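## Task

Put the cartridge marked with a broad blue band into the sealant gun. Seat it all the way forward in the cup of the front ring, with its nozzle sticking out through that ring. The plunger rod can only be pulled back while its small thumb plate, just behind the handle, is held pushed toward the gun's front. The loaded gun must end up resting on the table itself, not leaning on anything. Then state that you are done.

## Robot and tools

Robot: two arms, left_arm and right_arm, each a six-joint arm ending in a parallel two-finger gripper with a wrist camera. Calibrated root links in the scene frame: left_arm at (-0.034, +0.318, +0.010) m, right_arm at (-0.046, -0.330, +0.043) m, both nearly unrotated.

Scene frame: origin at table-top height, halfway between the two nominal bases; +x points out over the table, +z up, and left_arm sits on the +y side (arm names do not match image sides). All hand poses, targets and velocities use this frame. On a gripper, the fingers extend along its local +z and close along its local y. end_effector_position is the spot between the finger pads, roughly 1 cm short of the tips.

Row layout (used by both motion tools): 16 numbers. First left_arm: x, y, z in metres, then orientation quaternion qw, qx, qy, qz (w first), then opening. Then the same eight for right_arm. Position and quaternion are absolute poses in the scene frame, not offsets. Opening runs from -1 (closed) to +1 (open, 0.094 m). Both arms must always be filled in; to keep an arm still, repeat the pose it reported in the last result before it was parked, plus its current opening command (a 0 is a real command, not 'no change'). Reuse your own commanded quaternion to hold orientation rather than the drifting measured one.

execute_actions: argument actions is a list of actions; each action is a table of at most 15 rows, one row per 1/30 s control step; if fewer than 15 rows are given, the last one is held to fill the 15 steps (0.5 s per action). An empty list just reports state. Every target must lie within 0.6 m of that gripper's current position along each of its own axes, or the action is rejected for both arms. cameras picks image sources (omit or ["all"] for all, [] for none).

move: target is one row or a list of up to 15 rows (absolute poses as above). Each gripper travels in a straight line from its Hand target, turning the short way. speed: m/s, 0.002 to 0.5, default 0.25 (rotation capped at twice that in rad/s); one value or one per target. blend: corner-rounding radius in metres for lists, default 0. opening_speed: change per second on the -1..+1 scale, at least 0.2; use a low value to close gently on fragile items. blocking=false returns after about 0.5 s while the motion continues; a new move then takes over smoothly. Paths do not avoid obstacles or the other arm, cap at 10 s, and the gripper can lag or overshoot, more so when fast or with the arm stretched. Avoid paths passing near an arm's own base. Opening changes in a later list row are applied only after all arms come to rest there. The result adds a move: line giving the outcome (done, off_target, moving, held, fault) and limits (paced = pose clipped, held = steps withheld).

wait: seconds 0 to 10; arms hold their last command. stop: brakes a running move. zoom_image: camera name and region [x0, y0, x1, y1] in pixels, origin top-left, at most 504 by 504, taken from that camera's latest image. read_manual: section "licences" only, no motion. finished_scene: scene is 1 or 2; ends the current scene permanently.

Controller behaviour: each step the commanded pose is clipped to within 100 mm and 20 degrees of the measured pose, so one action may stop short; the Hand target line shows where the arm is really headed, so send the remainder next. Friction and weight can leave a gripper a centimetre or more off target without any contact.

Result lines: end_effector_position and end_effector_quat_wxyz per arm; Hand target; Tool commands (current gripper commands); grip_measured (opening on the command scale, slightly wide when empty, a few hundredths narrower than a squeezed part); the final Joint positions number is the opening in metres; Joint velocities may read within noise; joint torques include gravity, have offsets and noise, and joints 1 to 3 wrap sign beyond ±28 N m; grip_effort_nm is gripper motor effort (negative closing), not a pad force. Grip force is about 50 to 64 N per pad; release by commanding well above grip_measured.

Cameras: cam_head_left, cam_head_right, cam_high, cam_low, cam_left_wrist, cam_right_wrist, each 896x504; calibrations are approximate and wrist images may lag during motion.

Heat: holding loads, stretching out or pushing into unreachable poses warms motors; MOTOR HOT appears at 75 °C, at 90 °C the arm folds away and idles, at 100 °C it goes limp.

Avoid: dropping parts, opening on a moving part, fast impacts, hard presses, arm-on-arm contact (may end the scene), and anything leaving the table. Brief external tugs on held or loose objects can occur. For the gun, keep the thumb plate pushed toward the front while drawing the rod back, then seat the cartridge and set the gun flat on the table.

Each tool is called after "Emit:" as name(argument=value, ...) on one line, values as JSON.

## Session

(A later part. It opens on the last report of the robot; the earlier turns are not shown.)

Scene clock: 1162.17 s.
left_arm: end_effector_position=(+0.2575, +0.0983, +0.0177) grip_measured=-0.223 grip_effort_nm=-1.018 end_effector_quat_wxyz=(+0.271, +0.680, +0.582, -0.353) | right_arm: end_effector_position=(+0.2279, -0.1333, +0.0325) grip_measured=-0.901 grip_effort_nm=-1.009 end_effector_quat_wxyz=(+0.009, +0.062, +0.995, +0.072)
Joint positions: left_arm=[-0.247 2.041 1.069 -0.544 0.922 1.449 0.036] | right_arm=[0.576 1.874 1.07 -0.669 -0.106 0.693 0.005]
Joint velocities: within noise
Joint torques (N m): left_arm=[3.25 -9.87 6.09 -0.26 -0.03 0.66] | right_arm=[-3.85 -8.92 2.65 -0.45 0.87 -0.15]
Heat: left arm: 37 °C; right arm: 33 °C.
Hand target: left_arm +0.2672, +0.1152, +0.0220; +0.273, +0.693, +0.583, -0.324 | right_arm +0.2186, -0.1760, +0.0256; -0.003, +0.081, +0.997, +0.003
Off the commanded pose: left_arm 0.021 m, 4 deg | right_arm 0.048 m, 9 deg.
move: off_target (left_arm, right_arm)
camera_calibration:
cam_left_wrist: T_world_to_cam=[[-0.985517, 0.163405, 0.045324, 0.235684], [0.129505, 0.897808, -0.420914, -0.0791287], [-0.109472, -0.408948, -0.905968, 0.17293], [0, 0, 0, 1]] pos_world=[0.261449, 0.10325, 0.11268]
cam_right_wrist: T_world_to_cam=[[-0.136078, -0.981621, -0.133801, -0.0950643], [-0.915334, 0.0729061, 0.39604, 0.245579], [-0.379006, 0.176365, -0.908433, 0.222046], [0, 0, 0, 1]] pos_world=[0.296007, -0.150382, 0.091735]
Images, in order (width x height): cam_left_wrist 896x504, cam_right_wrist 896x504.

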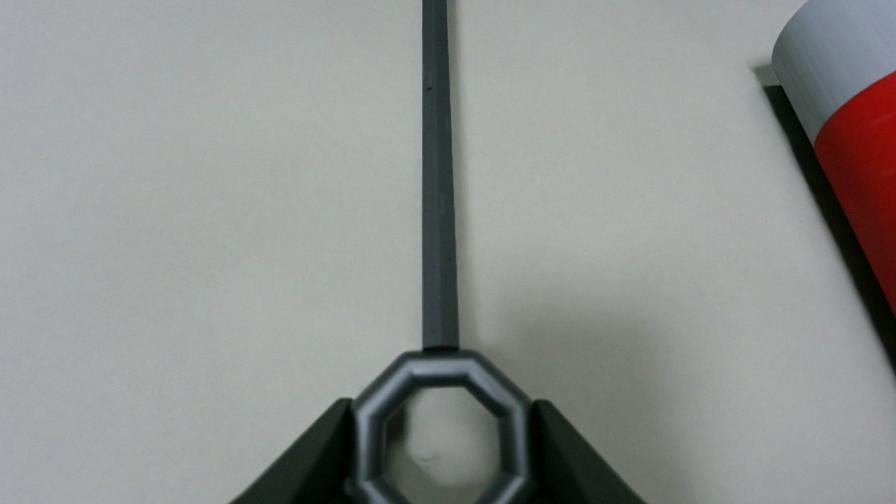

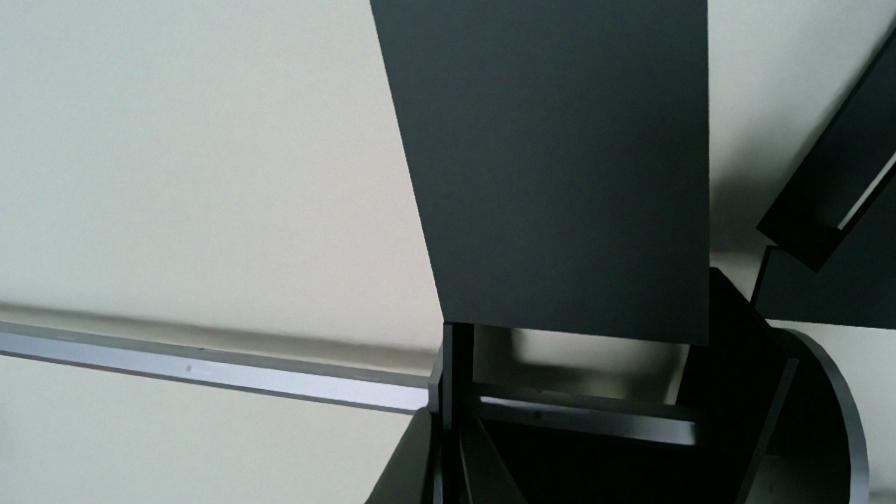

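Emit:
move(target=[[0.2700, 0.135, 0.022, 0.2713, 0.6946, 0.5820, -0.3239, -0.5, 0.218, -0.190, 0.025, 0, 0.083, 0.9965, 0, -1]], speed=0.06, cameras=["cam_right_wrist","cam_left_wrist"])

Scene clock: 1184.53 s.
left_arm: end_effector_position=(+0.2576, +0.1136, +0.0190) grip_measured=-0.223 grip_effort_nm=-1.018 end_effector_quat_wxyz=(+0.272, +0.680, +0.582, -0.354) | right_arm: end_effector_position=(+0.2276, -0.1294, +0.0336) grip_measured=-0.901 grip_effort_nm=-1.009 end_effector_quat_wxyz=(+0.010, +0.056, +0.994, +0.096)
Joint positions: left_arm=[-0.201 2.041 1.076 -0.612 0.925 1.524 0.036] | right_arm=[0.565 1.857 1.044 -0.63 -0.146 0.675 0.005]
Joint velocities: within noise
Joint torques (N m): left_arm=[4.11 -9.32 6.5 -0.32 -0.06 0.77] | right_arm=[-4.81 -9.25 2.52 -0.74 1.2 -0.17]
Heat: left arm: 37 °C; right arm: 32 °C.
Hand target: left_arm +0.2696, +0.1341, +0.0217; +0.274, +0.693, +0.584, -0.322 | right_arm +0.2165, -0.1842, +0.0261; -0.003, +0.081, +0.997, +0.005
Off the commanded pose: left_arm 0.025 m, 4 deg | right_arm 0.062 m, 12 deg.
move: off_target (left_arm, right_arm)
camera_calibration:
cam_left_wrist: T_world_to_cam=[[-0.985542, 0.162835, 0.0468188, 0.233217], [0.128166, 0.897215, -0.422585, -0.0918885], [-0.110818, -0.410475, -0.905113, 0.18092], [0, 0, 0, 1]] pos_world=[0.261671, 0.118731, 0.114003]
cam_right_wrist: T_world_to_cam=[[-0.123346, -0.975498, -0.182179, -0.0916548], [-0.918706, 0.0428434, 0.39261, 0.241613], [-0.375186, 0.215796, -0.901481, 0.226191], [0, 0, 0, 1]] pos_world=[0.29553, -0.148572, 0.0923491]
Images, in order (width x height): cam_left_wrist 896x504, cam_right_wrist 896x504.

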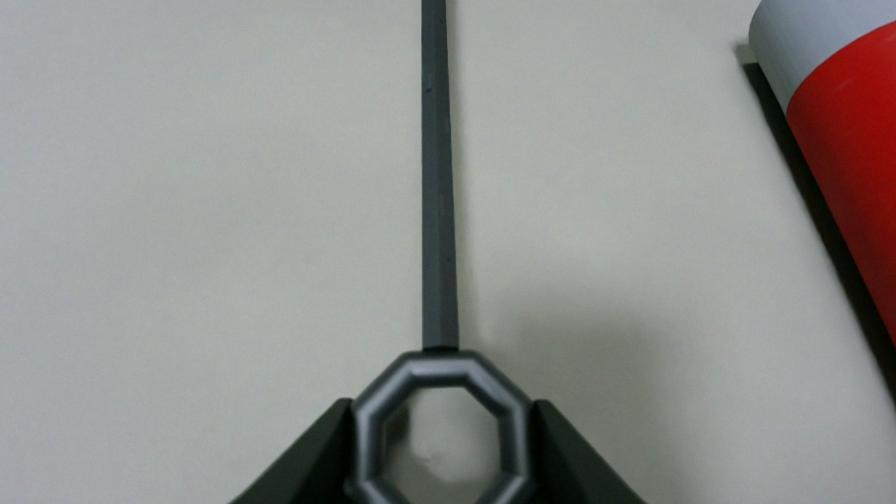

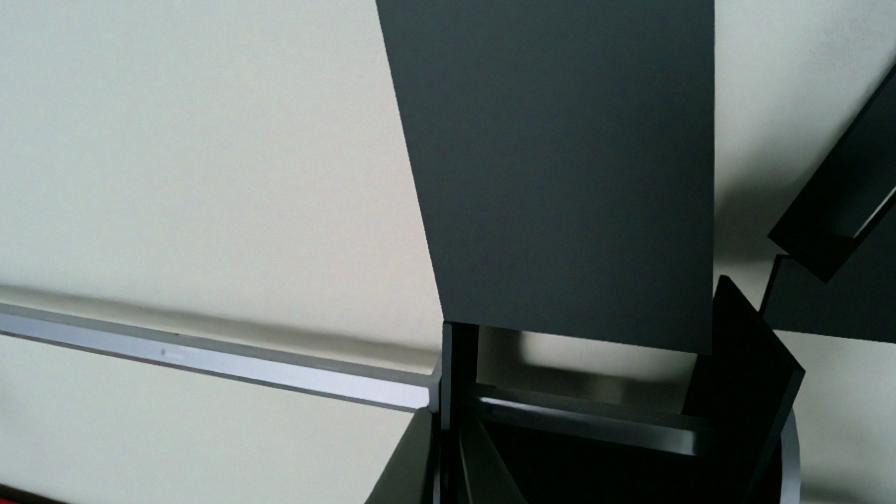

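Emit:
move(target=[[0.2590, 0.1120, 0.022, 0.272, 0.680, 0.582, -0.354, -0.5, 0.2270, -0.133, 0.033, 0.01, 0.060, 0.994, 0.085, -0.9],[0.2590, 0.1120, 0.022, 0.272, 0.680, 0.582, -0.354, -0.5, 0.2270, -0.133, 0.033, 0.01, 0.060, 0.994, 0.085, -0.4],[0.2590, 0.1120, 0.022, 0.272, 0.680, 0.582, -0.354, -0.5, 0.2270, -0.130, 0.09, 0.0, 0.060, 0.998, 0.0, -0.4]], speed=0.08, cameras=["cam_right_wrist","cam_high"])

Scene clock: 1202.30 s.
left_arm: end_effector_position=(+0.2569, +0.1141, +0.0179) grip_measured=-0.223 grip_effort_nm=-1.023 end_effector_quat_wxyz=(+0.267, +0.679, +0.586, -0.354) | right_arm: end_effector_position=(+0.2231, -0.1331, +0.0879) grip_measured=-0.402 grip_effort_nm=0.149 end_effector_quat_wxyz=(-0.006, +0.055, +0.998, +0.004)
Joint positions: left_arm=[-0.203 2.041 1.076 -0.615 0.918 1.517 0.036] | right_arm=[0.634 1.857 1.3 -1.018 -0.013 0.731 0.028]
Joint velocities: within noise
Joint torques (N m): left_arm=[-0.14 -8.43 5.38 0.05 0.4 0.06] | right_arm=[0.54 -7.32 8.1 -0.02 0.11 0.13]
Heat: left arm: 36 °C; right arm: 32 °C.
Hand target: left_arm +0.2589, +0.1133, +0.0209; +0.269, +0.680, +0.584, -0.352 | right_arm +0.2258, -0.1317, +0.0895; -0.003, +0.059, +0.998, -0.004
Off the commanded pose: left_arm 0.005 m, 1 deg | right_arm 0.005 m, 1 deg.
move: done
camera_calibration:
cam_right_wrist: T_world_to_cam=[[-0.123066, -0.99239, 0.00399643, -0.104559], [-0.902187, 0.113556, 0.41613, 0.219937], [-0.413417, 0.047606, -0.909296, 0.261081], [0, 0, 0, 1]] pos_world=[0.293492, -0.141167, 0.146296]
Images, in order (width x height): cam_high 896x504, cam_right_wrist 896x504.

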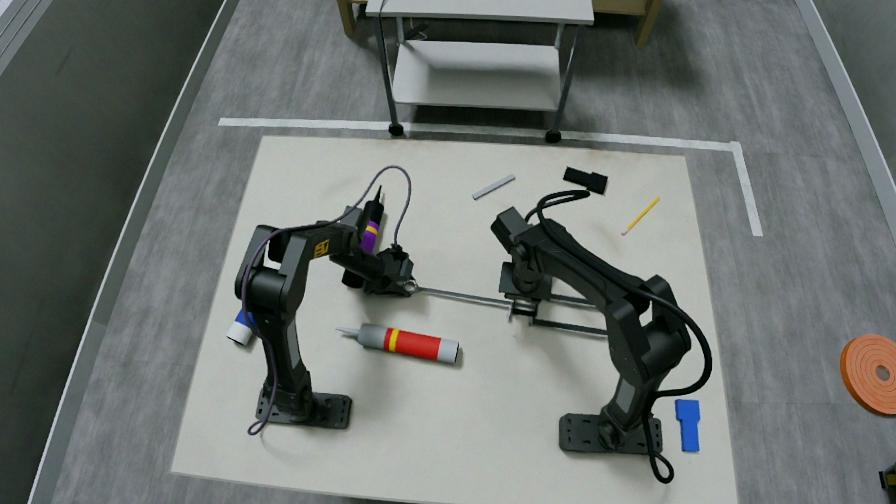

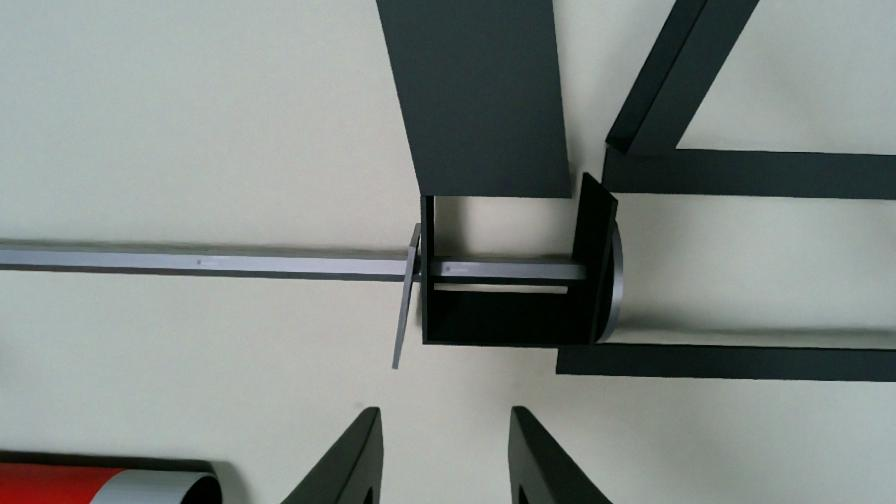

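Emit:
move(target=[[0.2590, 0.1120, 0.022, 0.272, 0.680, 0.582, -0.354, 0.1, 0.23, -0.20, 0.20, 0.0, 0.0, 1, 0.0, 0],[0.273, 0.190, 0.085, 0.272, 0.680, 0.582, -0.354, 0.1, 0.22, -0.28, 0.25, 0.0, 0.0, 1, 0.0, 1],[0.27, 0.30, 0.25, 0, 0.17, 0.985, 0, 1, 0.22, -0.28, 0.25, 0.0, 0.0, 1, 0.0, 1],[0.25, 0.44, 0.22, 0, 0.17, 0.985, 0, 1, 0.22, -0.28, 0.25, 0.0, 0.0, 1, 0.0, 1]], speed=0.2, opening_speed=1)

Scene clock: 1255.43 s.
left_arm: end_effector_position=(+0.2775, +0.3014, +0.2300) grip_measured=+0.098 grip_effort_nm=0.115 end_effector_quat_wxyz=(+0.061, +0.173, +0.983, -0.001) | right_arm: end_effector_position=(+0.2235, -0.2785, +0.2402) grip_measured=+0.998 grip_effort_nm=0.149 end_effector_quat_wxyz=(+0.013, +0.013, +1.000, +0.006)
Joint positions: left_arm=[-0.045 1.665 1.77 -1.555 0.017 0.3 0.052] | right_arm=[0.193 1.582 1.595 -1.555 -0.007 0.205 0.094]
Joint velocities: within noise
Joint torques (N m): left_arm=[-0.54 -9.01 8.49 0.11 -0.11 -0.14] | right_arm=[-0.38 -7.1 7.97 0.06 0.01 -0.17]
Heat: left arm: 36 °C; right arm: 32 °C.
Hand target: left_arm +0.2722, +0.3019, +0.2489; +0.082, +0.169, +0.982, +0.008 | right_arm +0.2227, -0.2802, +0.2500; +0.024, +0.007, +1.000, +0.007
Tool commands: left_gripper/opening=+0.1 right_gripper/opening=+1.0
Off the commanded pose: left_arm 0.142 m, 7 deg | right_arm 0.010 m, 2 deg.
joint sent to its limit (left arm) — joint 4 (wrist pitch), lower limit.
joint sent to its limit (right arm) — joint 4 (wrist pitch), lower limit. The joint targets are off in orientation, not in position.
move: off_target (left_arm; path cut at 10 s); path passed 2 of 4 targets; target 3's new opening was not sent
camera_calibration:
cam_left_wrist: T_world_to_cam=[[-0.330122, -0.943593, -0.0255324, 0.38064], [-0.884257, 0.299671, 0.358172, 0.107658], [-0.330318, 0.140818, -0.933306, 0.352453], [0, 0, 0, 1]] pos_world=[0.337276, 0.277276, 0.300105]
cam_right_wrist: T_world_to_cam=[[-0.0390746, -0.999234, -0.00204782, -0.268654], [-0.92362, 0.0353355, 0.381678, 0.16472], [-0.381314, 0.0168053, -0.924293, 0.394561], [0, 0, 0, 1]] pos_world=[0.292092, -0.280899, 0.30127]

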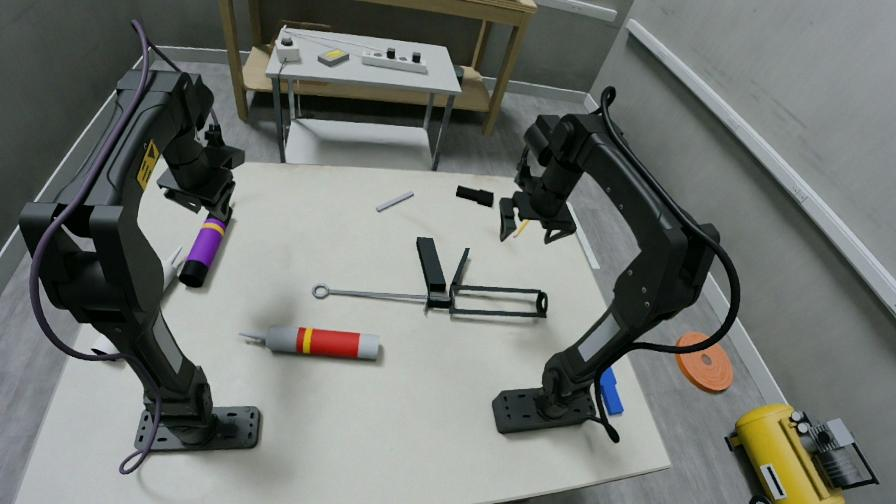

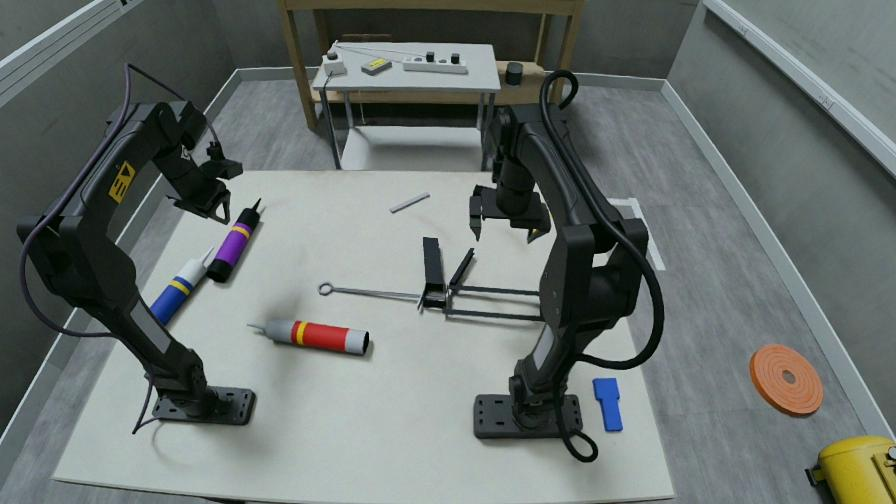

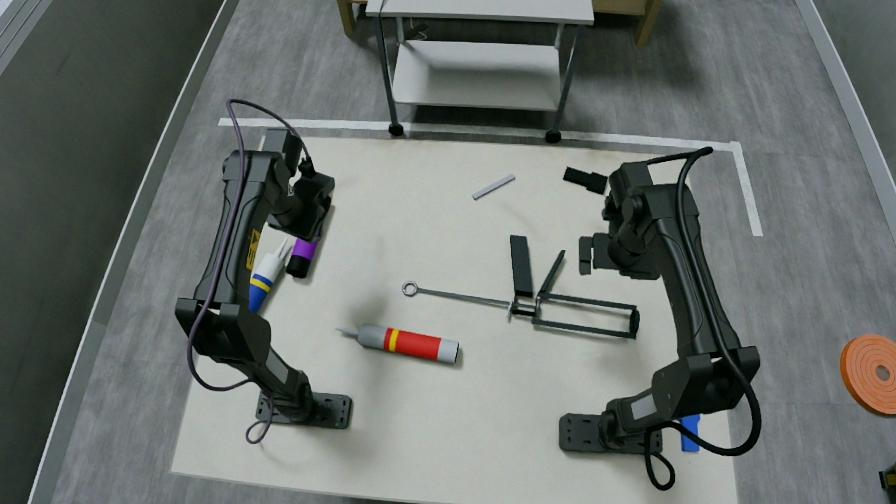

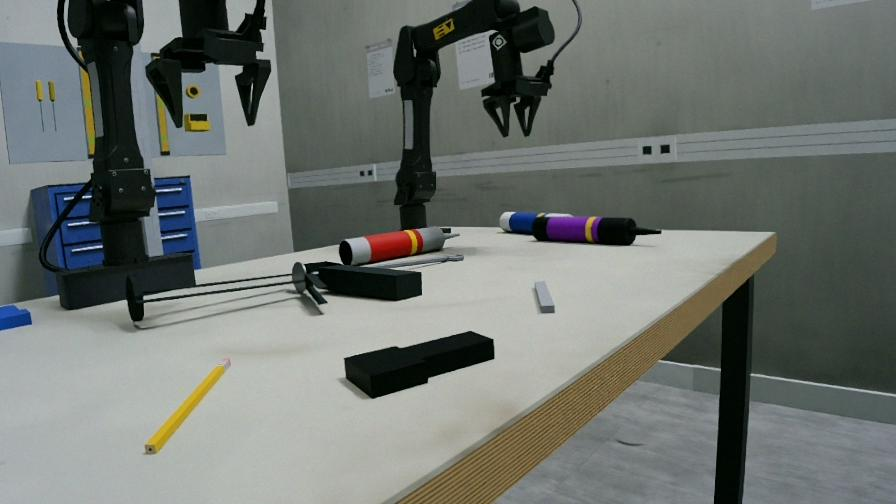

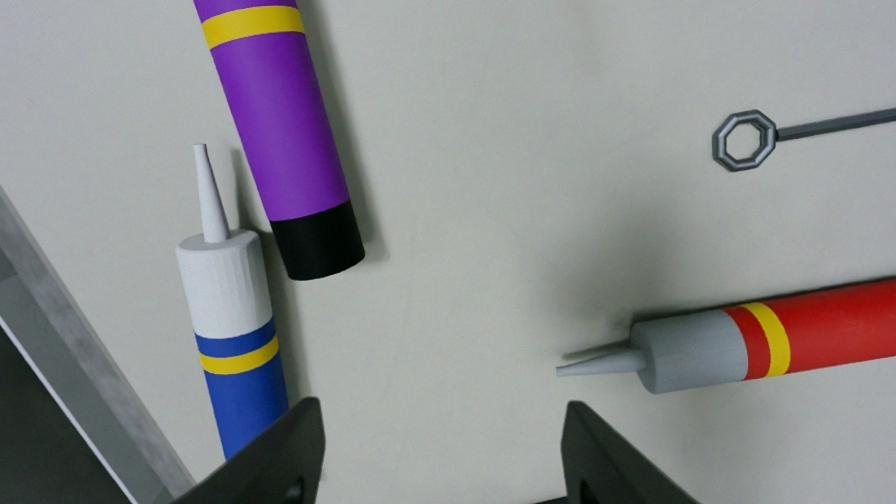

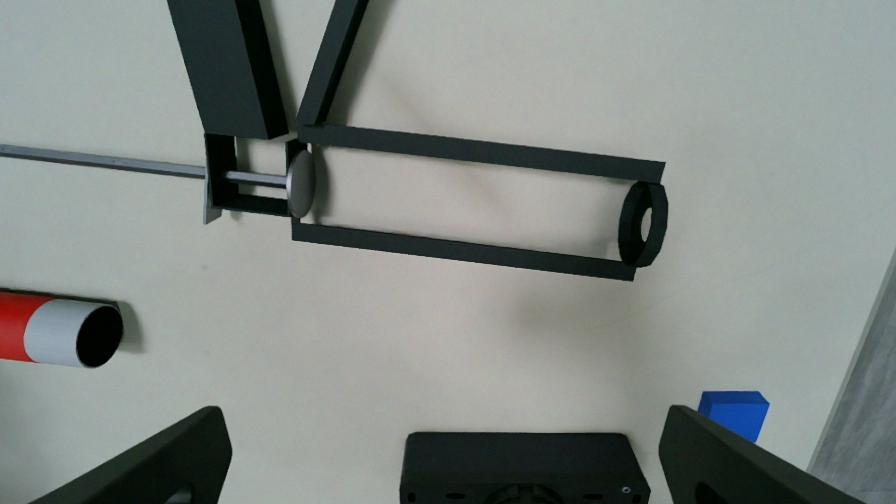

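Emit:
move(target=[[0.23, 0.46, 0.20, 0, 0.1668, 0.986, 0, 0.8, 0.22, -0.28, 0.25, 0.0, 0.0, 1, 0.0, 1],[0.195, 0.496, 0.12, 0, 0.1668, 0.986, 0, 0.8, 0.22, -0.28, 0.25, 0.0, 0.0, 1, 0.0, 1]], speed=0.15, cameras=["cam_left_wrist","cam_high"])

Scene clock: 1292.70 s.
left_arm: end_effector_position=(+0.1915, +0.4896, +0.1117) grip_measured=+0.798 grip_effort_nm=0.115 end_effector_quat_wxyz=(-0.018, +0.157, +0.987, -0.028) | right_arm: end_effector_position=(+0.2236, -0.2787, +0.2402) grip_measured=+0.998 grip_effort_nm=0.149 end_effector_quat_wxyz=(+0.013, +0.008, +1.000, +0.005)
Joint positions: left_arm=[0.656 1.684 1.319 -1.273 0.013 0.971 0.084] | right_arm=[0.193 1.582 1.595 -1.555 -0.005 0.196 0.094]
Joint velocities: within noise
Joint torques (N m): left_arm=[0.18 -9.81 4.94 0.25 -0.05 0.18] | right_arm=[0.08 -7.77 6.98 0.05 0.05 -0.18]
Heat: left arm: 37 °C; right arm: 32 °C.
Hand target: left_arm +0.1938, +0.4932, +0.1205; +0.001, +0.163, +0.987, -0.006 | right_arm +0.2201, -0.2802, +0.2492; +0.024, +0.000, +1.000, +0.004
Off the commanded pose: left_arm 0.011 m, 4 deg | right_arm 0.010 m, 2 deg.
joint sent to its limit (right arm) — joint 4 (wrist pitch), lower limit. The joint targets are off in orientation, not in position.
move: off_target (left_arm)
camera_calibration:
cam_left_wrist: T_world_to_cam=[[-0.300572, -0.952225, 0.0540738, 0.516473], [-0.821965, 0.287378, 0.491719, -0.00317509], [-0.483767, 0.10335, -0.869073, 0.227664], [0, 0, 0, 1]] pos_world=[0.262764, 0.469181, 0.171491]
Images, in order (width x height): cam_high 896x504, cam_left_wrist 896x504.

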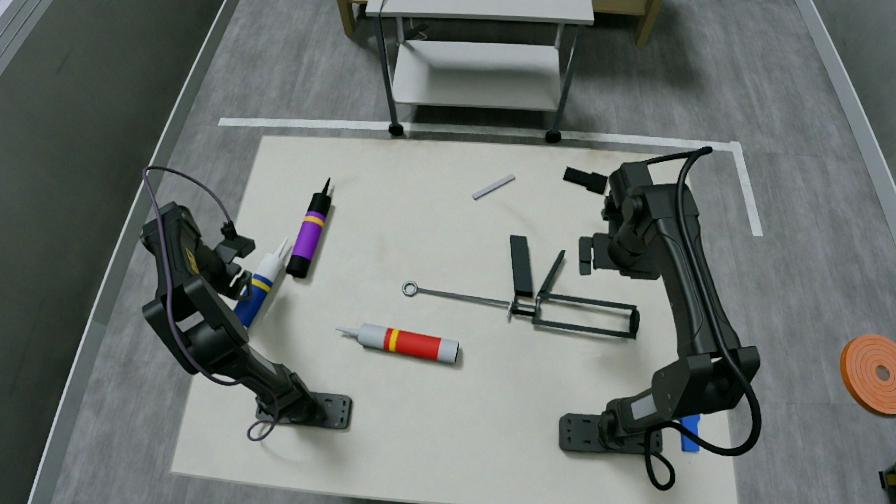

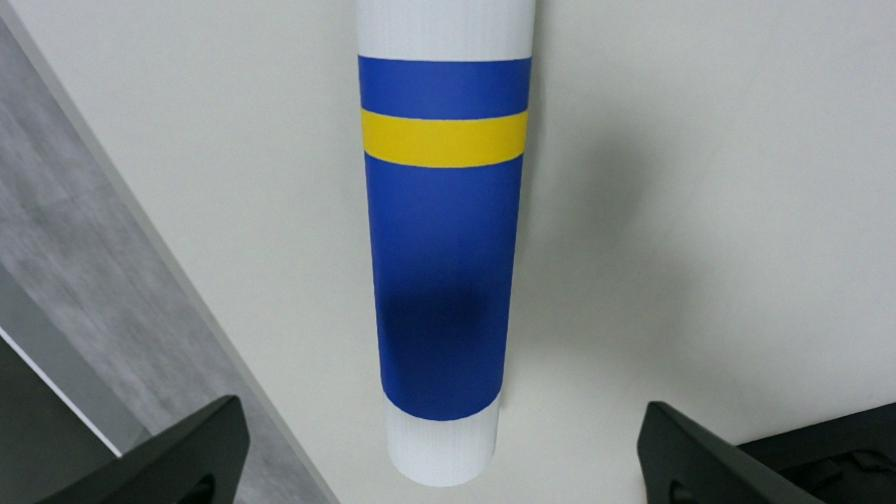

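Emit:
move(target=[[0.183, 0.492, 0.032, 0, 0.1668, 0.986, 0, 0.8, 0.22, -0.28, 0.25, 0.0, 0.0, 1, 0.0, 1]], speed=0.1, cameras=["cam_left_wrist","cam_low"])

Scene clock: 1314.70 s.
left_arm: end_effector_position=(+0.1817, +0.4865, +0.0357) grip_measured=+0.798 grip_effort_nm=0.120 end_effector_quat_wxyz=(-0.001, +0.163, +0.987, -0.008) | right_arm: end_effector_position=(+0.2236, -0.2787, +0.2402) grip_measured=+0.998 grip_effort_nm=0.149 end_effector_quat_wxyz=(+0.013, +0.008, +1.000, +0.005)
Joint positions: left_arm=[0.667 1.679 1.002 -0.906 0.01 0.992 0.084] | right_arm=[0.193 1.582 1.595 -1.555 -0.005 0.196 0.094]
Joint velocities: within noise
Joint torques (N m): left_arm=[0.53 -5.44 4.93 0.39 -0.09 0.15] | right_arm=[0.09 -7.76 6.98 0.05 0.03 -0.17]
Heat: left arm: 39 °C; right arm: 32 °C.
Hand target: left_arm +0.1822, +0.4914, +0.0321; +0.000, +0.167, +0.986, +0.000 | right_arm +0.2201, -0.2800, +0.2492; +0.023, +0.000, +1.000, +0.004
Off the commanded pose: left_arm 0.007 m, 1 deg | right_arm 0.010 m, 2 deg.
joint sent to its limit (right arm) — joint 4 (wrist pitch), lower limit. The joint targets are off in orientation, not in position.
move: done
camera_calibration:
cam_left_wrist: T_world_to_cam=[[-0.312178, -0.949987, 0.00833239, 0.517334], [-0.838678, 0.279699, 0.467319, 0.0346636], [-0.446278, 0.138898, -0.884049, 0.13368], [0, 0, 0, 1]] pos_world=[0.25023, 0.463198, 0.0976703]
Images, in order (width x height): cam_low 896x504, cam_left_wrist 896x504.

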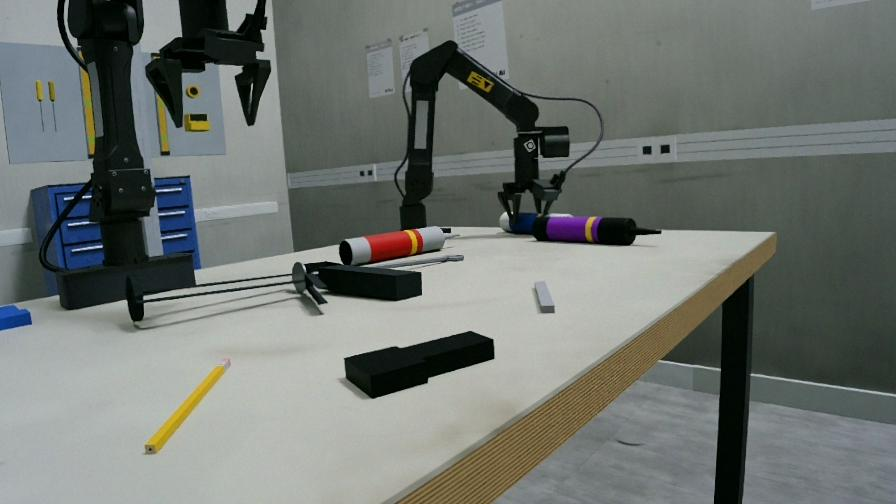

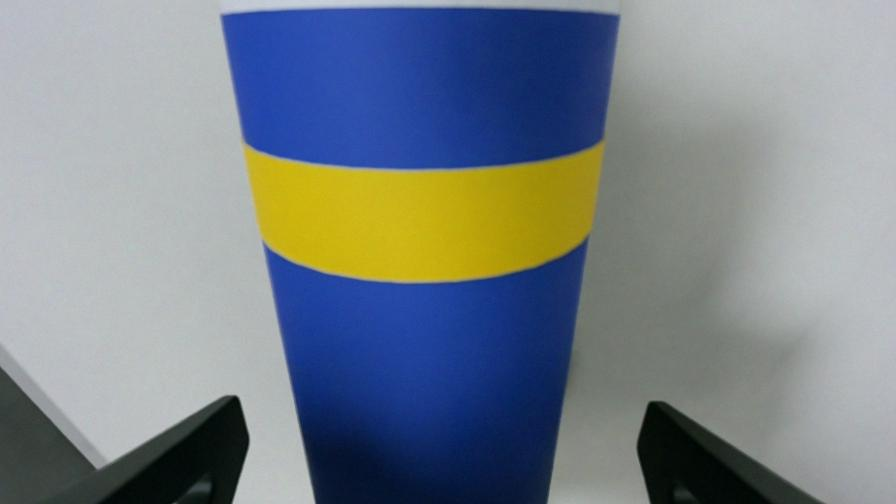

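Emit:
move(target=[[0.183, 0.494, 0.019, 0, 0.1668, 0.986, 0, 0.8, 0.22, -0.28, 0.25, 0.0, 0.0, 1, 0.0, 1],[0.183, 0.494, 0.019, 0, 0.1668, 0.986, 0, -0.12, 0.22, -0.28, 0.25, 0.0, 0.0, 1, 0.0, 1]], speed=0.08, opening_speed=0.8, cameras=["cam_left_wrist"])

Scene clock: 1329.67 s.
left_arm: end_effector_position=(+0.1839, +0.4885, +0.0249) grip_measured=+0.032 grip_effort_nm=-1.023 end_effector_quat_wxyz=(+0.001, +0.166, +0.986, -0.004) | right_arm: end_effector_position=(+0.2236, -0.2787, +0.2402) grip_measured=+0.998 grip_effort_nm=0.149 end_effector_quat_wxyz=(+0.013, +0.008, +1.000, +0.005)
Joint positions: left_arm=[0.667 1.702 0.98 -0.854 0.008 0.998 0.048] | right_arm=[0.193 1.582 1.595 -1.555 -0.005 0.196 0.094]
Joint velocities: within noise
Joint torques (N m): left_arm=[0.53 -5.16 4.71 0.4 -0.07 0.18] | right_arm=[0.08 -7.76 6.98 0.05 0.04 -0.17]
Heat: left arm: 37 °C; right arm: 32 °C.
Hand target: left_arm +0.1836, +0.4927, +0.0194; +0.000, +0.169, +0.986, +0.000 | right_arm +0.2201, -0.2800, +0.2492; +0.023, +0.000, +1.000, +0.004
Off the commanded pose: left_arm 0.008 m, 1 deg | right_arm 0.010 m, 2 deg.
joint sent to its limit (right arm) — joint 4 (wrist pitch), lower limit. The joint targets are off in orientation, not in position.
move: done
camera_calibration:
cam_left_wrist: T_world_to_cam=[[-0.318038, -0.948078, 0.00107718, 0.520366], [-0.839358, 0.282095, 0.464651, 0.0399766], [-0.440829, 0.146872, -0.885493, 0.119949], [0, 0, 0, 1]] pos_world=[0.251928, 0.464453, 0.0870784]
Images, in order (width x height): cam_left_wrist 896x504.

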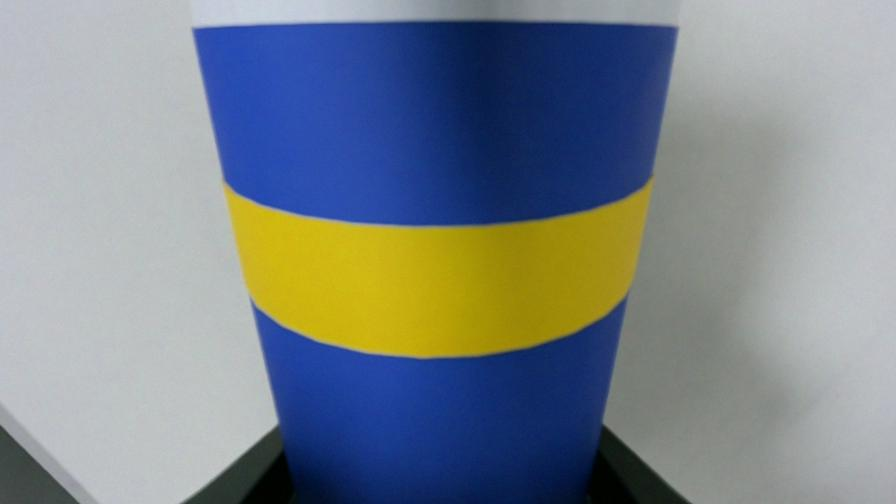

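Emit:
move(target=[[0.20, 0.47, 0.12, 0, 0.1668, 0.986, 0, -0.12, 0.22, -0.28, 0.25, 0.0, 0.0, 1, 0.0, 1],[0.30, 0.25, 0.18, 0, 0.454, 0.891, 0, -0.12, 0.22, -0.28, 0.25, 0.0, 0.0, 1, 0.0, 1],[0.335, 0.065, 0.15, 0, 0.7071, 0.7071, 0, -0.12, 0.22, -0.28, 0.25, 0.0, 0.0, 1, 0.0, 1]], speed=0.2, blend=0.04, cameras=["cam_left_wrist","cam_high","cam_head_left"])

Scene clock: 1356.80 s.
left_arm: end_effector_position=(+0.3332, +0.0710, +0.1380) grip_measured=+0.032 grip_effort_nm=-1.009 end_effector_quat_wxyz=(+0.006, +0.702, +0.712, +0.007) | right_arm: end_effector_position=(+0.2236, -0.2787, +0.2402) grip_measured=+0.998 grip_effort_nm=0.149 end_effector_quat_wxyz=(+0.013, +0.008, +1.000, +0.005)
Joint positions: left_arm=[-0.597 2.293 2.292 -1.556 -0.012 0.957 0.048] | right_arm=[0.193 1.582 1.595 -1.555 -0.005 0.196 0.094]
Joint velocities: within noise
Joint torques (N m): left_arm=[0.09 -10.66 9.7 -0.04 -0.02 0.13] | right_arm=[0.08 -7.77 6.98 0.05 0.04 -0.17]
Heat: left arm: 35 °C; right arm: 32 °C.
Hand target: left_arm +0.3366, +0.0704, +0.1482; +0.015, +0.706, +0.708, +0.011 | right_arm +0.2201, -0.2800, +0.2492; +0.023, +0.000, +1.000, +0.004
Off the commanded pose: left_arm 0.014 m, 1 deg | right_arm 0.010 m, 2 deg.
joint sent to its limit (left arm) — joint 4 (wrist pitch), lower limit. The joint targets are off in position, not in orientation.
joint sent to its limit (right arm) — joint 4 (wrist pitch), lower limit. The joint targets are off in orientation, not in position.
move: off_target (left_arm)
camera_calibration:
cam_left_wrist: T_world_to_cam=[[-0.999377, -0.0245637, -0.0253517, 0.336957], [-0.0335974, 0.882231, 0.469617, -0.0812704], [0.0108305, 0.470176, -0.882506, 0.173329], [0, 0, 0, 1]] pos_world=[0.332139, -0.00151896, 0.199672]
Images, in order (width x height): cam_head_left 896x504, cam_high 896x504, cam_left_wrist 896x504.

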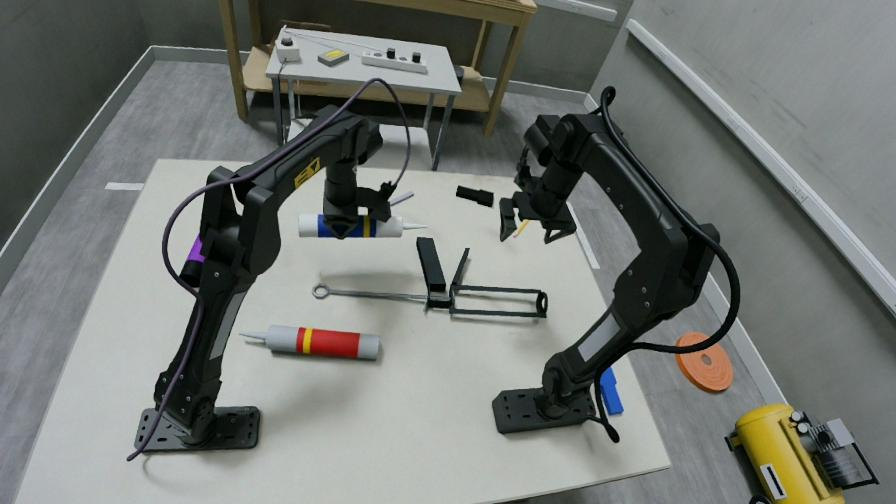

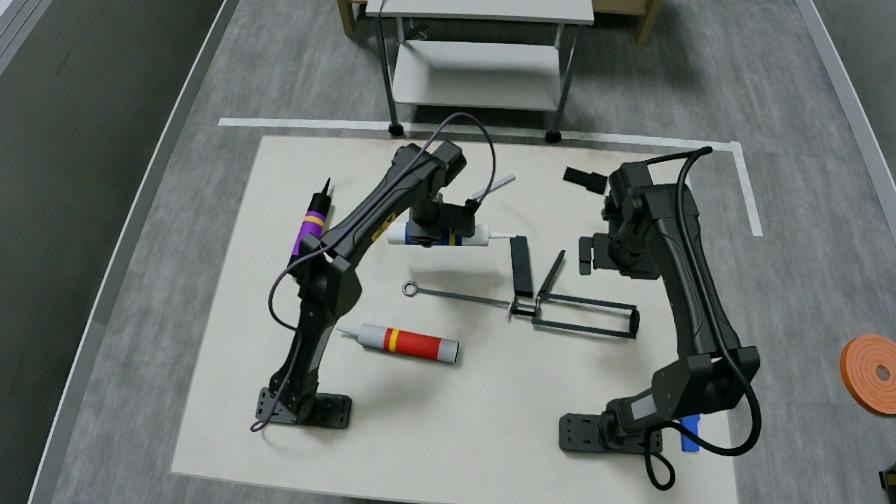

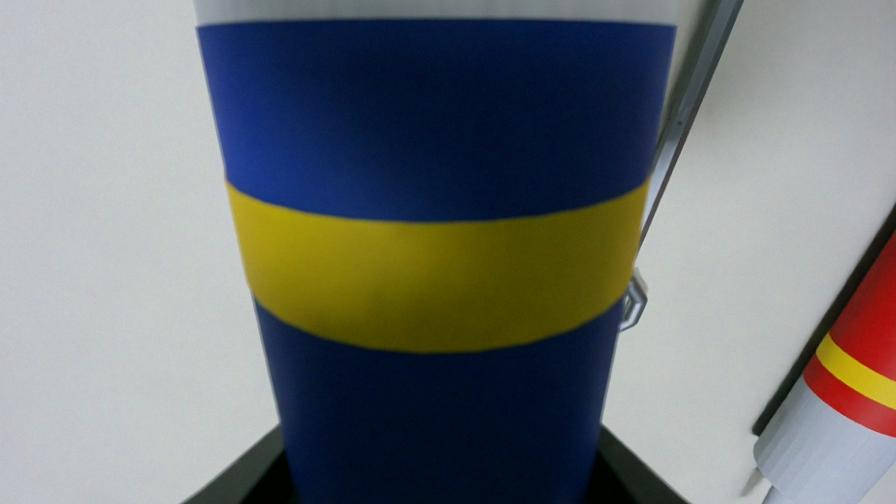

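Emit:
move(target=[[0.335, 0.080, 0.06, 0, 0.7071, 0.7071, 0, -0.12, 0.22, -0.28, 0.25, 0.0, 0.0, 1, 0.0, 1],[0.335, 0.080, 0.024, 0, 0.7071, 0.7071, 0, -0.12, 0.22, -0.28, 0.25, 0.0, 0.0, 1, 0.0, 1]], speed=[0.15,0.05], cameras=["cam_left_wrist","cam_high","cam_low"])

Scene clock: 1370.80 s.
left_arm: end_effector_position=(+0.3268, +0.0847, +0.0277) grip_measured=+0.032 grip_effort_nm=-1.023 end_effector_quat_wxyz=(-0.023, +0.705, +0.709, -0.005) | right_arm: end_effector_position=(+0.2236, -0.2787, +0.2402) grip_measured=+0.998 grip_effort_nm=0.144 end_effector_quat_wxyz=(+0.013, +0.008, +1.000, +0.005)
Joint positions: left_arm=[-0.574 2.293 1.85 -1.174 0 0.989 0.048] | right_arm=[0.193 1.582 1.595 -1.555 -0.005 0.196 0.094]
Joint velocities: within noise
Joint torques (N m): left_arm=[0.2 -11.62 3.74 0.64 0.05 0.16] | right_arm=[0.09 -7.77 6.98 0.05 0.03 -0.17]
Heat: left arm: 36 °C; right arm: 32 °C.
Hand target: left_arm +0.3340, +0.0806, +0.0247; +0.000, +0.707, +0.707, -0.004 | right_arm +0.2201, -0.2800, +0.2492; +0.023, +0.000, +1.000, +0.004
Off the commanded pose: left_arm 0.010 m, 3 deg | right_arm 0.010 m, 2 deg.
joint sent to its limit (right arm) — joint 4 (wrist pitch), lower limit. The joint targets are off in orientation, not in position.
move: off_target (left_arm)
camera_calibration:
cam_left_wrist: T_world_to_cam=[[-0.999391, -0.0156223, 0.0312089, 0.32582], [0.00168985, 0.871513, 0.490369, -0.0529608], [-0.0348597, 0.490123, -0.870956, 0.082577], [0, 0, 0, 1]] pos_world=[0.32859, 0.0107732, 0.0877227]
Images, in order (width x height): cam_high 896x504, cam_low 896x504, cam_left_wrist 896x504.

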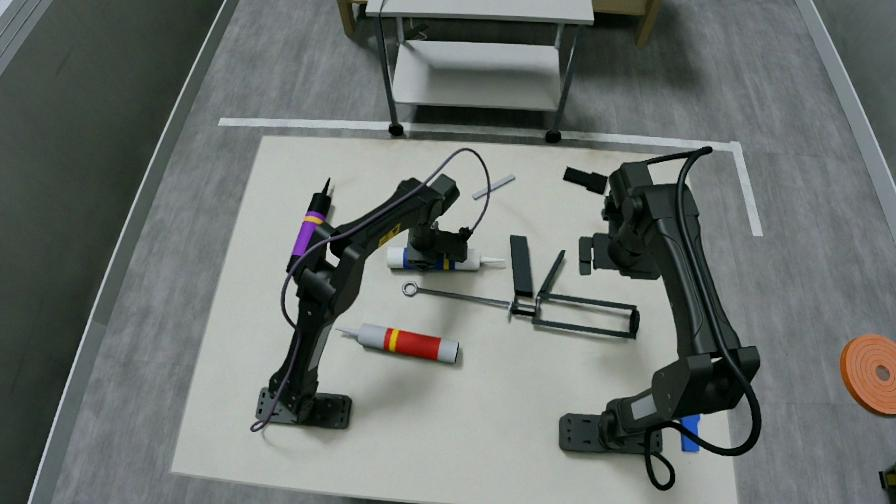

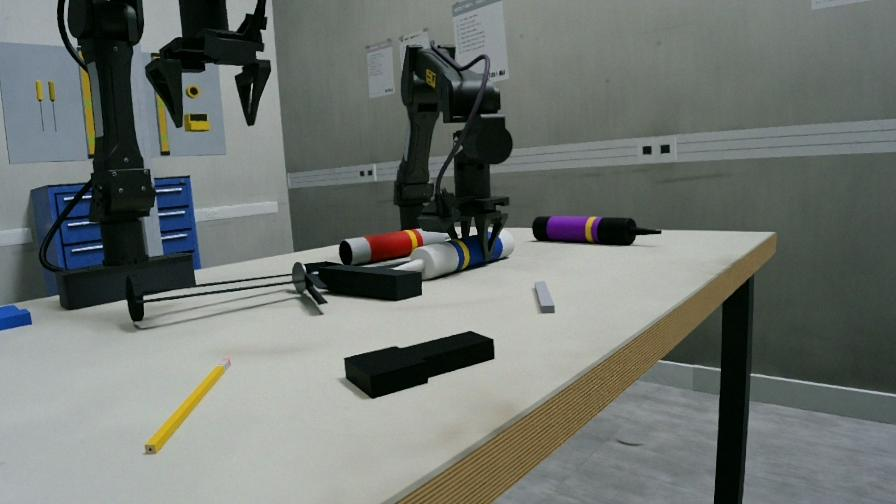

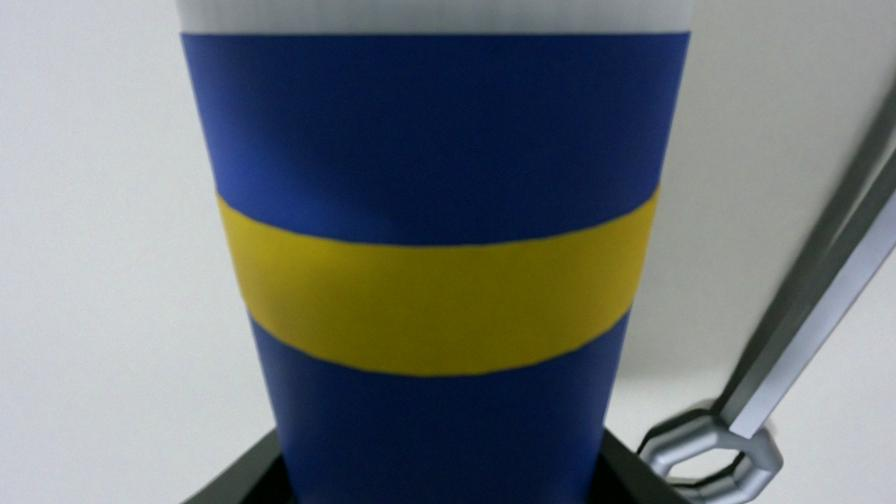

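Emit:
move(target=[[0.334, 0.080, 0.017, 0, 0.7071, 0.7071, 0, -0.12, 0.22, -0.28, 0.25, 0.0, 0.0, 1, 0.0, 1]], speed=0.04, cameras=["cam_left_wrist","cam_low"])

Emit:
zoom_image(camera="cam_low", region=[300, 200, 560, 330])

Scene clock: 1381.30 s.
left_arm: end_effector_position=(+0.3265, +0.0849, +0.0272) grip_measured=+0.032 grip_effort_nm=-1.009 end_effector_quat_wxyz=(-0.020, +0.705, +0.709, -0.004) | right_arm: end_effector_position=(+0.2236, -0.2787, +0.2402) grip_measured=+0.998 grip_effort_nm=0.149 end_effector_quat_wxyz=(+0.013, +0.008, +1.000, +0.005)
Joint positions: left_arm=[-0.574 2.287 1.838 -1.164 0 0.989 0.048] | right_arm=[0.193 1.582 1.595 -1.555 -0.005 0.196 0.094]
Joint velocities: within noise
Joint torques (N m): left_arm=[-0.09 -10.67 3.26 0.75 0.02 0.04] | right_arm=[0.09 -7.77 6.97 0.05 0.04 -0.17]
Heat: left arm: 37 °C; right arm: 32 °C.
Hand target: left_arm +0.3333, +0.0805, +0.0171; -0.002, +0.707, +0.707, +0.000 | right_arm +0.2201, -0.2800, +0.2492; +0.023, +0.000, +1.000, +0.004
Off the commanded pose: left_arm 0.014 m, 2 deg | right_arm 0.010 m, 2 deg.
joint sent to its limit (right arm) — joint 4 (wrist pitch), lower limit. The joint targets are off in orientation, not in position.
move: off_target (left_arm)
camera_calibration:
cam_left_wrist: T_world_to_cam=[[-0.999504, -0.0155489, 0.0273913, 0.325645], [-0.000198186, 0.87274, 0.488185, -0.0523296], [-0.0314962, 0.487938, -0.87231, 0.0811502], [0, 0, 0, 1]] pos_world=[0.328029, 0.0111374, 0.0874148]
Images, in order (width x height): cam_low 896x504, cam_left_wrist 896x504.

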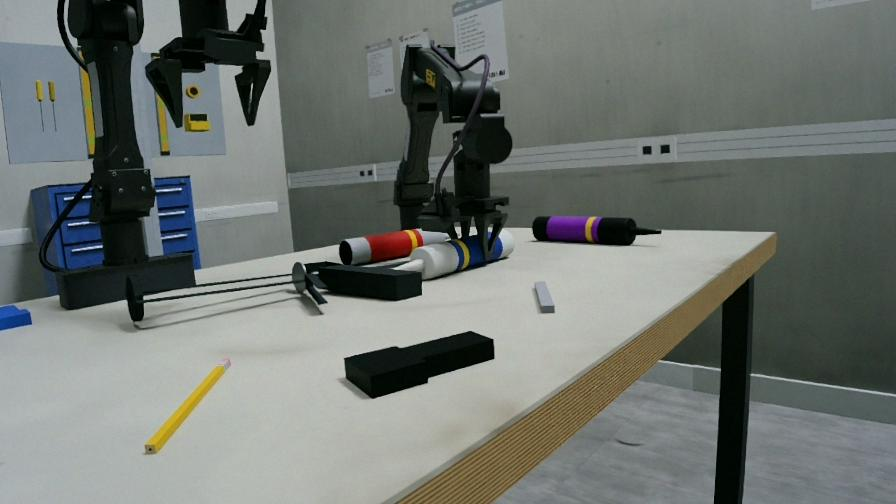

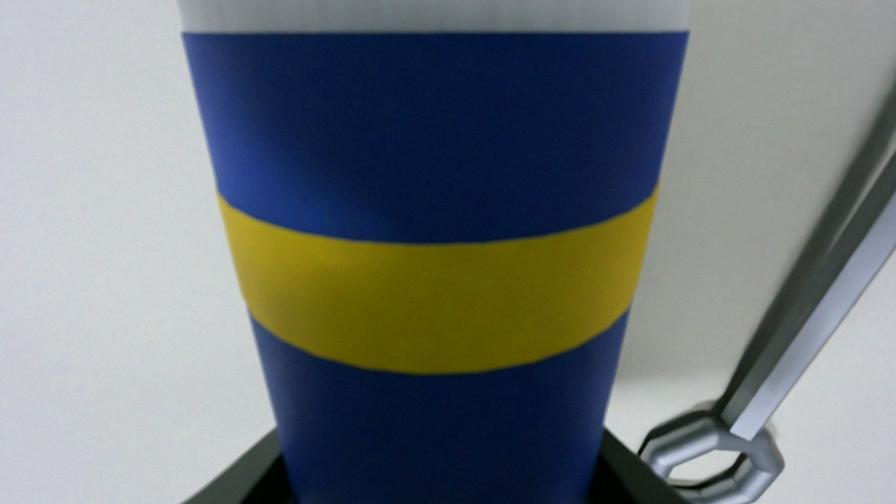

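Scaled by 1.938 from the camera's 896x504 image, which has a finer 1280x720 frame.

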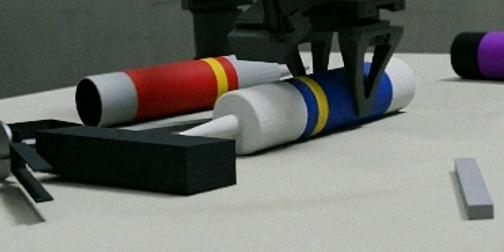

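Emit:
move(target=[[0.333, 0.0815, 0.024, 0, 0.7071, 0.7071, 0, 0.4, 0.22, -0.28, 0.25, 0.0, 0.0, 1, 0.0, 1],[0.333, 0.0815, 0.10, 0, 0.7071, 0.7071, 0, 0.4, 0.22, -0.28, 0.25, 0.0, 0.0, 1, 0.0, 1]], speed=[0.05,0.15], opening_speed=0.7, cameras=["cam_left_wrist","cam_low"])

Scene clock: 1392.90 s.
left_arm: end_effector_position=(+0.3306, +0.0826, +0.0749) grip_measured=+0.398 grip_effort_nm=0.115 end_effector_quat_wxyz=(-0.023, +0.703, +0.711, +0.000) | right_arm: end_effector_position=(+0.2236, -0.2787, +0.2402) grip_measured=+0.998 grip_effort_nm=0.149 end_effector_quat_wxyz=(+0.013, +0.008, +1.000, +0.005)
Joint positions: left_arm=[-0.577 2.287 2.028 -1.357 -0.009 0.98 0.066] | right_arm=[0.193 1.582 1.595 -1.555 -0.005 0.196 0.094]
Joint velocities: within noise
Joint torques (N m): left_arm=[0.12 -13.81 8.49 -0.16 -0.01 0.09] | right_arm=[0.08 -7.77 6.98 0.05 0.04 -0.17]
Heat: left arm: 39 °C; right arm: 32 °C.
Hand target: left_arm +0.3333, +0.0816, +0.0991; -0.001, +0.705, +0.709, +0.004 | right_arm +0.2201, -0.2800, +0.2492; +0.023, +0.000, +1.000, +0.004
Off the commanded pose: left_arm 0.025 m, 3 deg | right_arm 0.010 m, 2 deg.
joint sent to its limit (right arm) — joint 4 (wrist pitch), lower limit. The joint targets are off in orientation, not in position.
move: off_target (left_arm)
camera_calibration:
cam_left_wrist: T_world_to_cam=[[-0.999468, -0.0215271, 0.0245106, 0.329083], [-0.00651568, 0.86795, 0.49661, -0.0717384], [-0.0319646, 0.496186, -0.867628, 0.123073], [0, 0, 0, 1]] pos_world=[0.332374, 0.00828252, 0.134341]
Images, in order (width x height): cam_low 896x504, cam_left_wrist 896x504.

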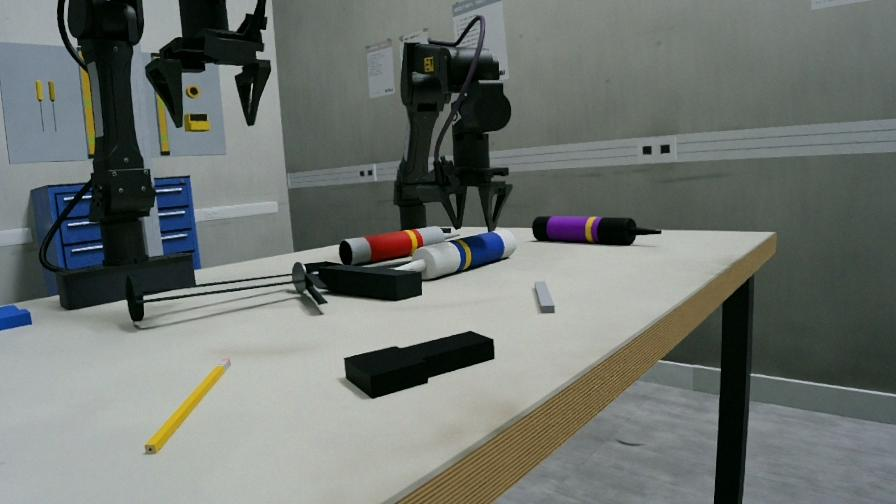

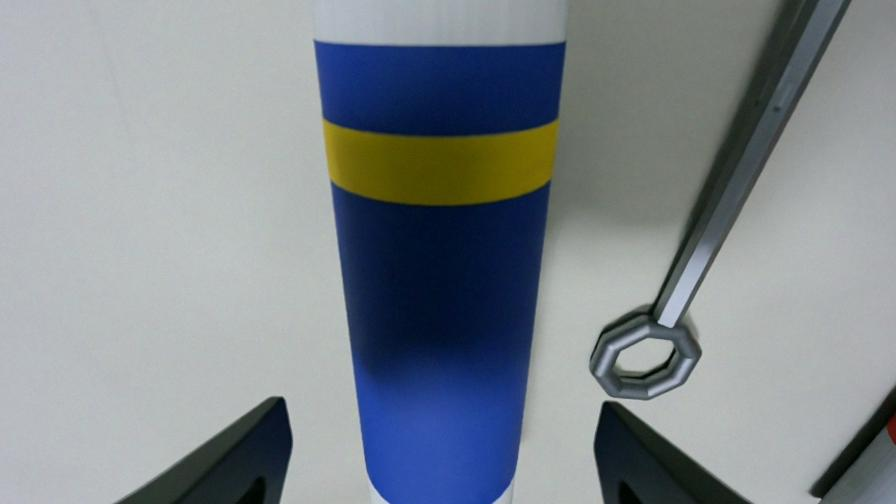

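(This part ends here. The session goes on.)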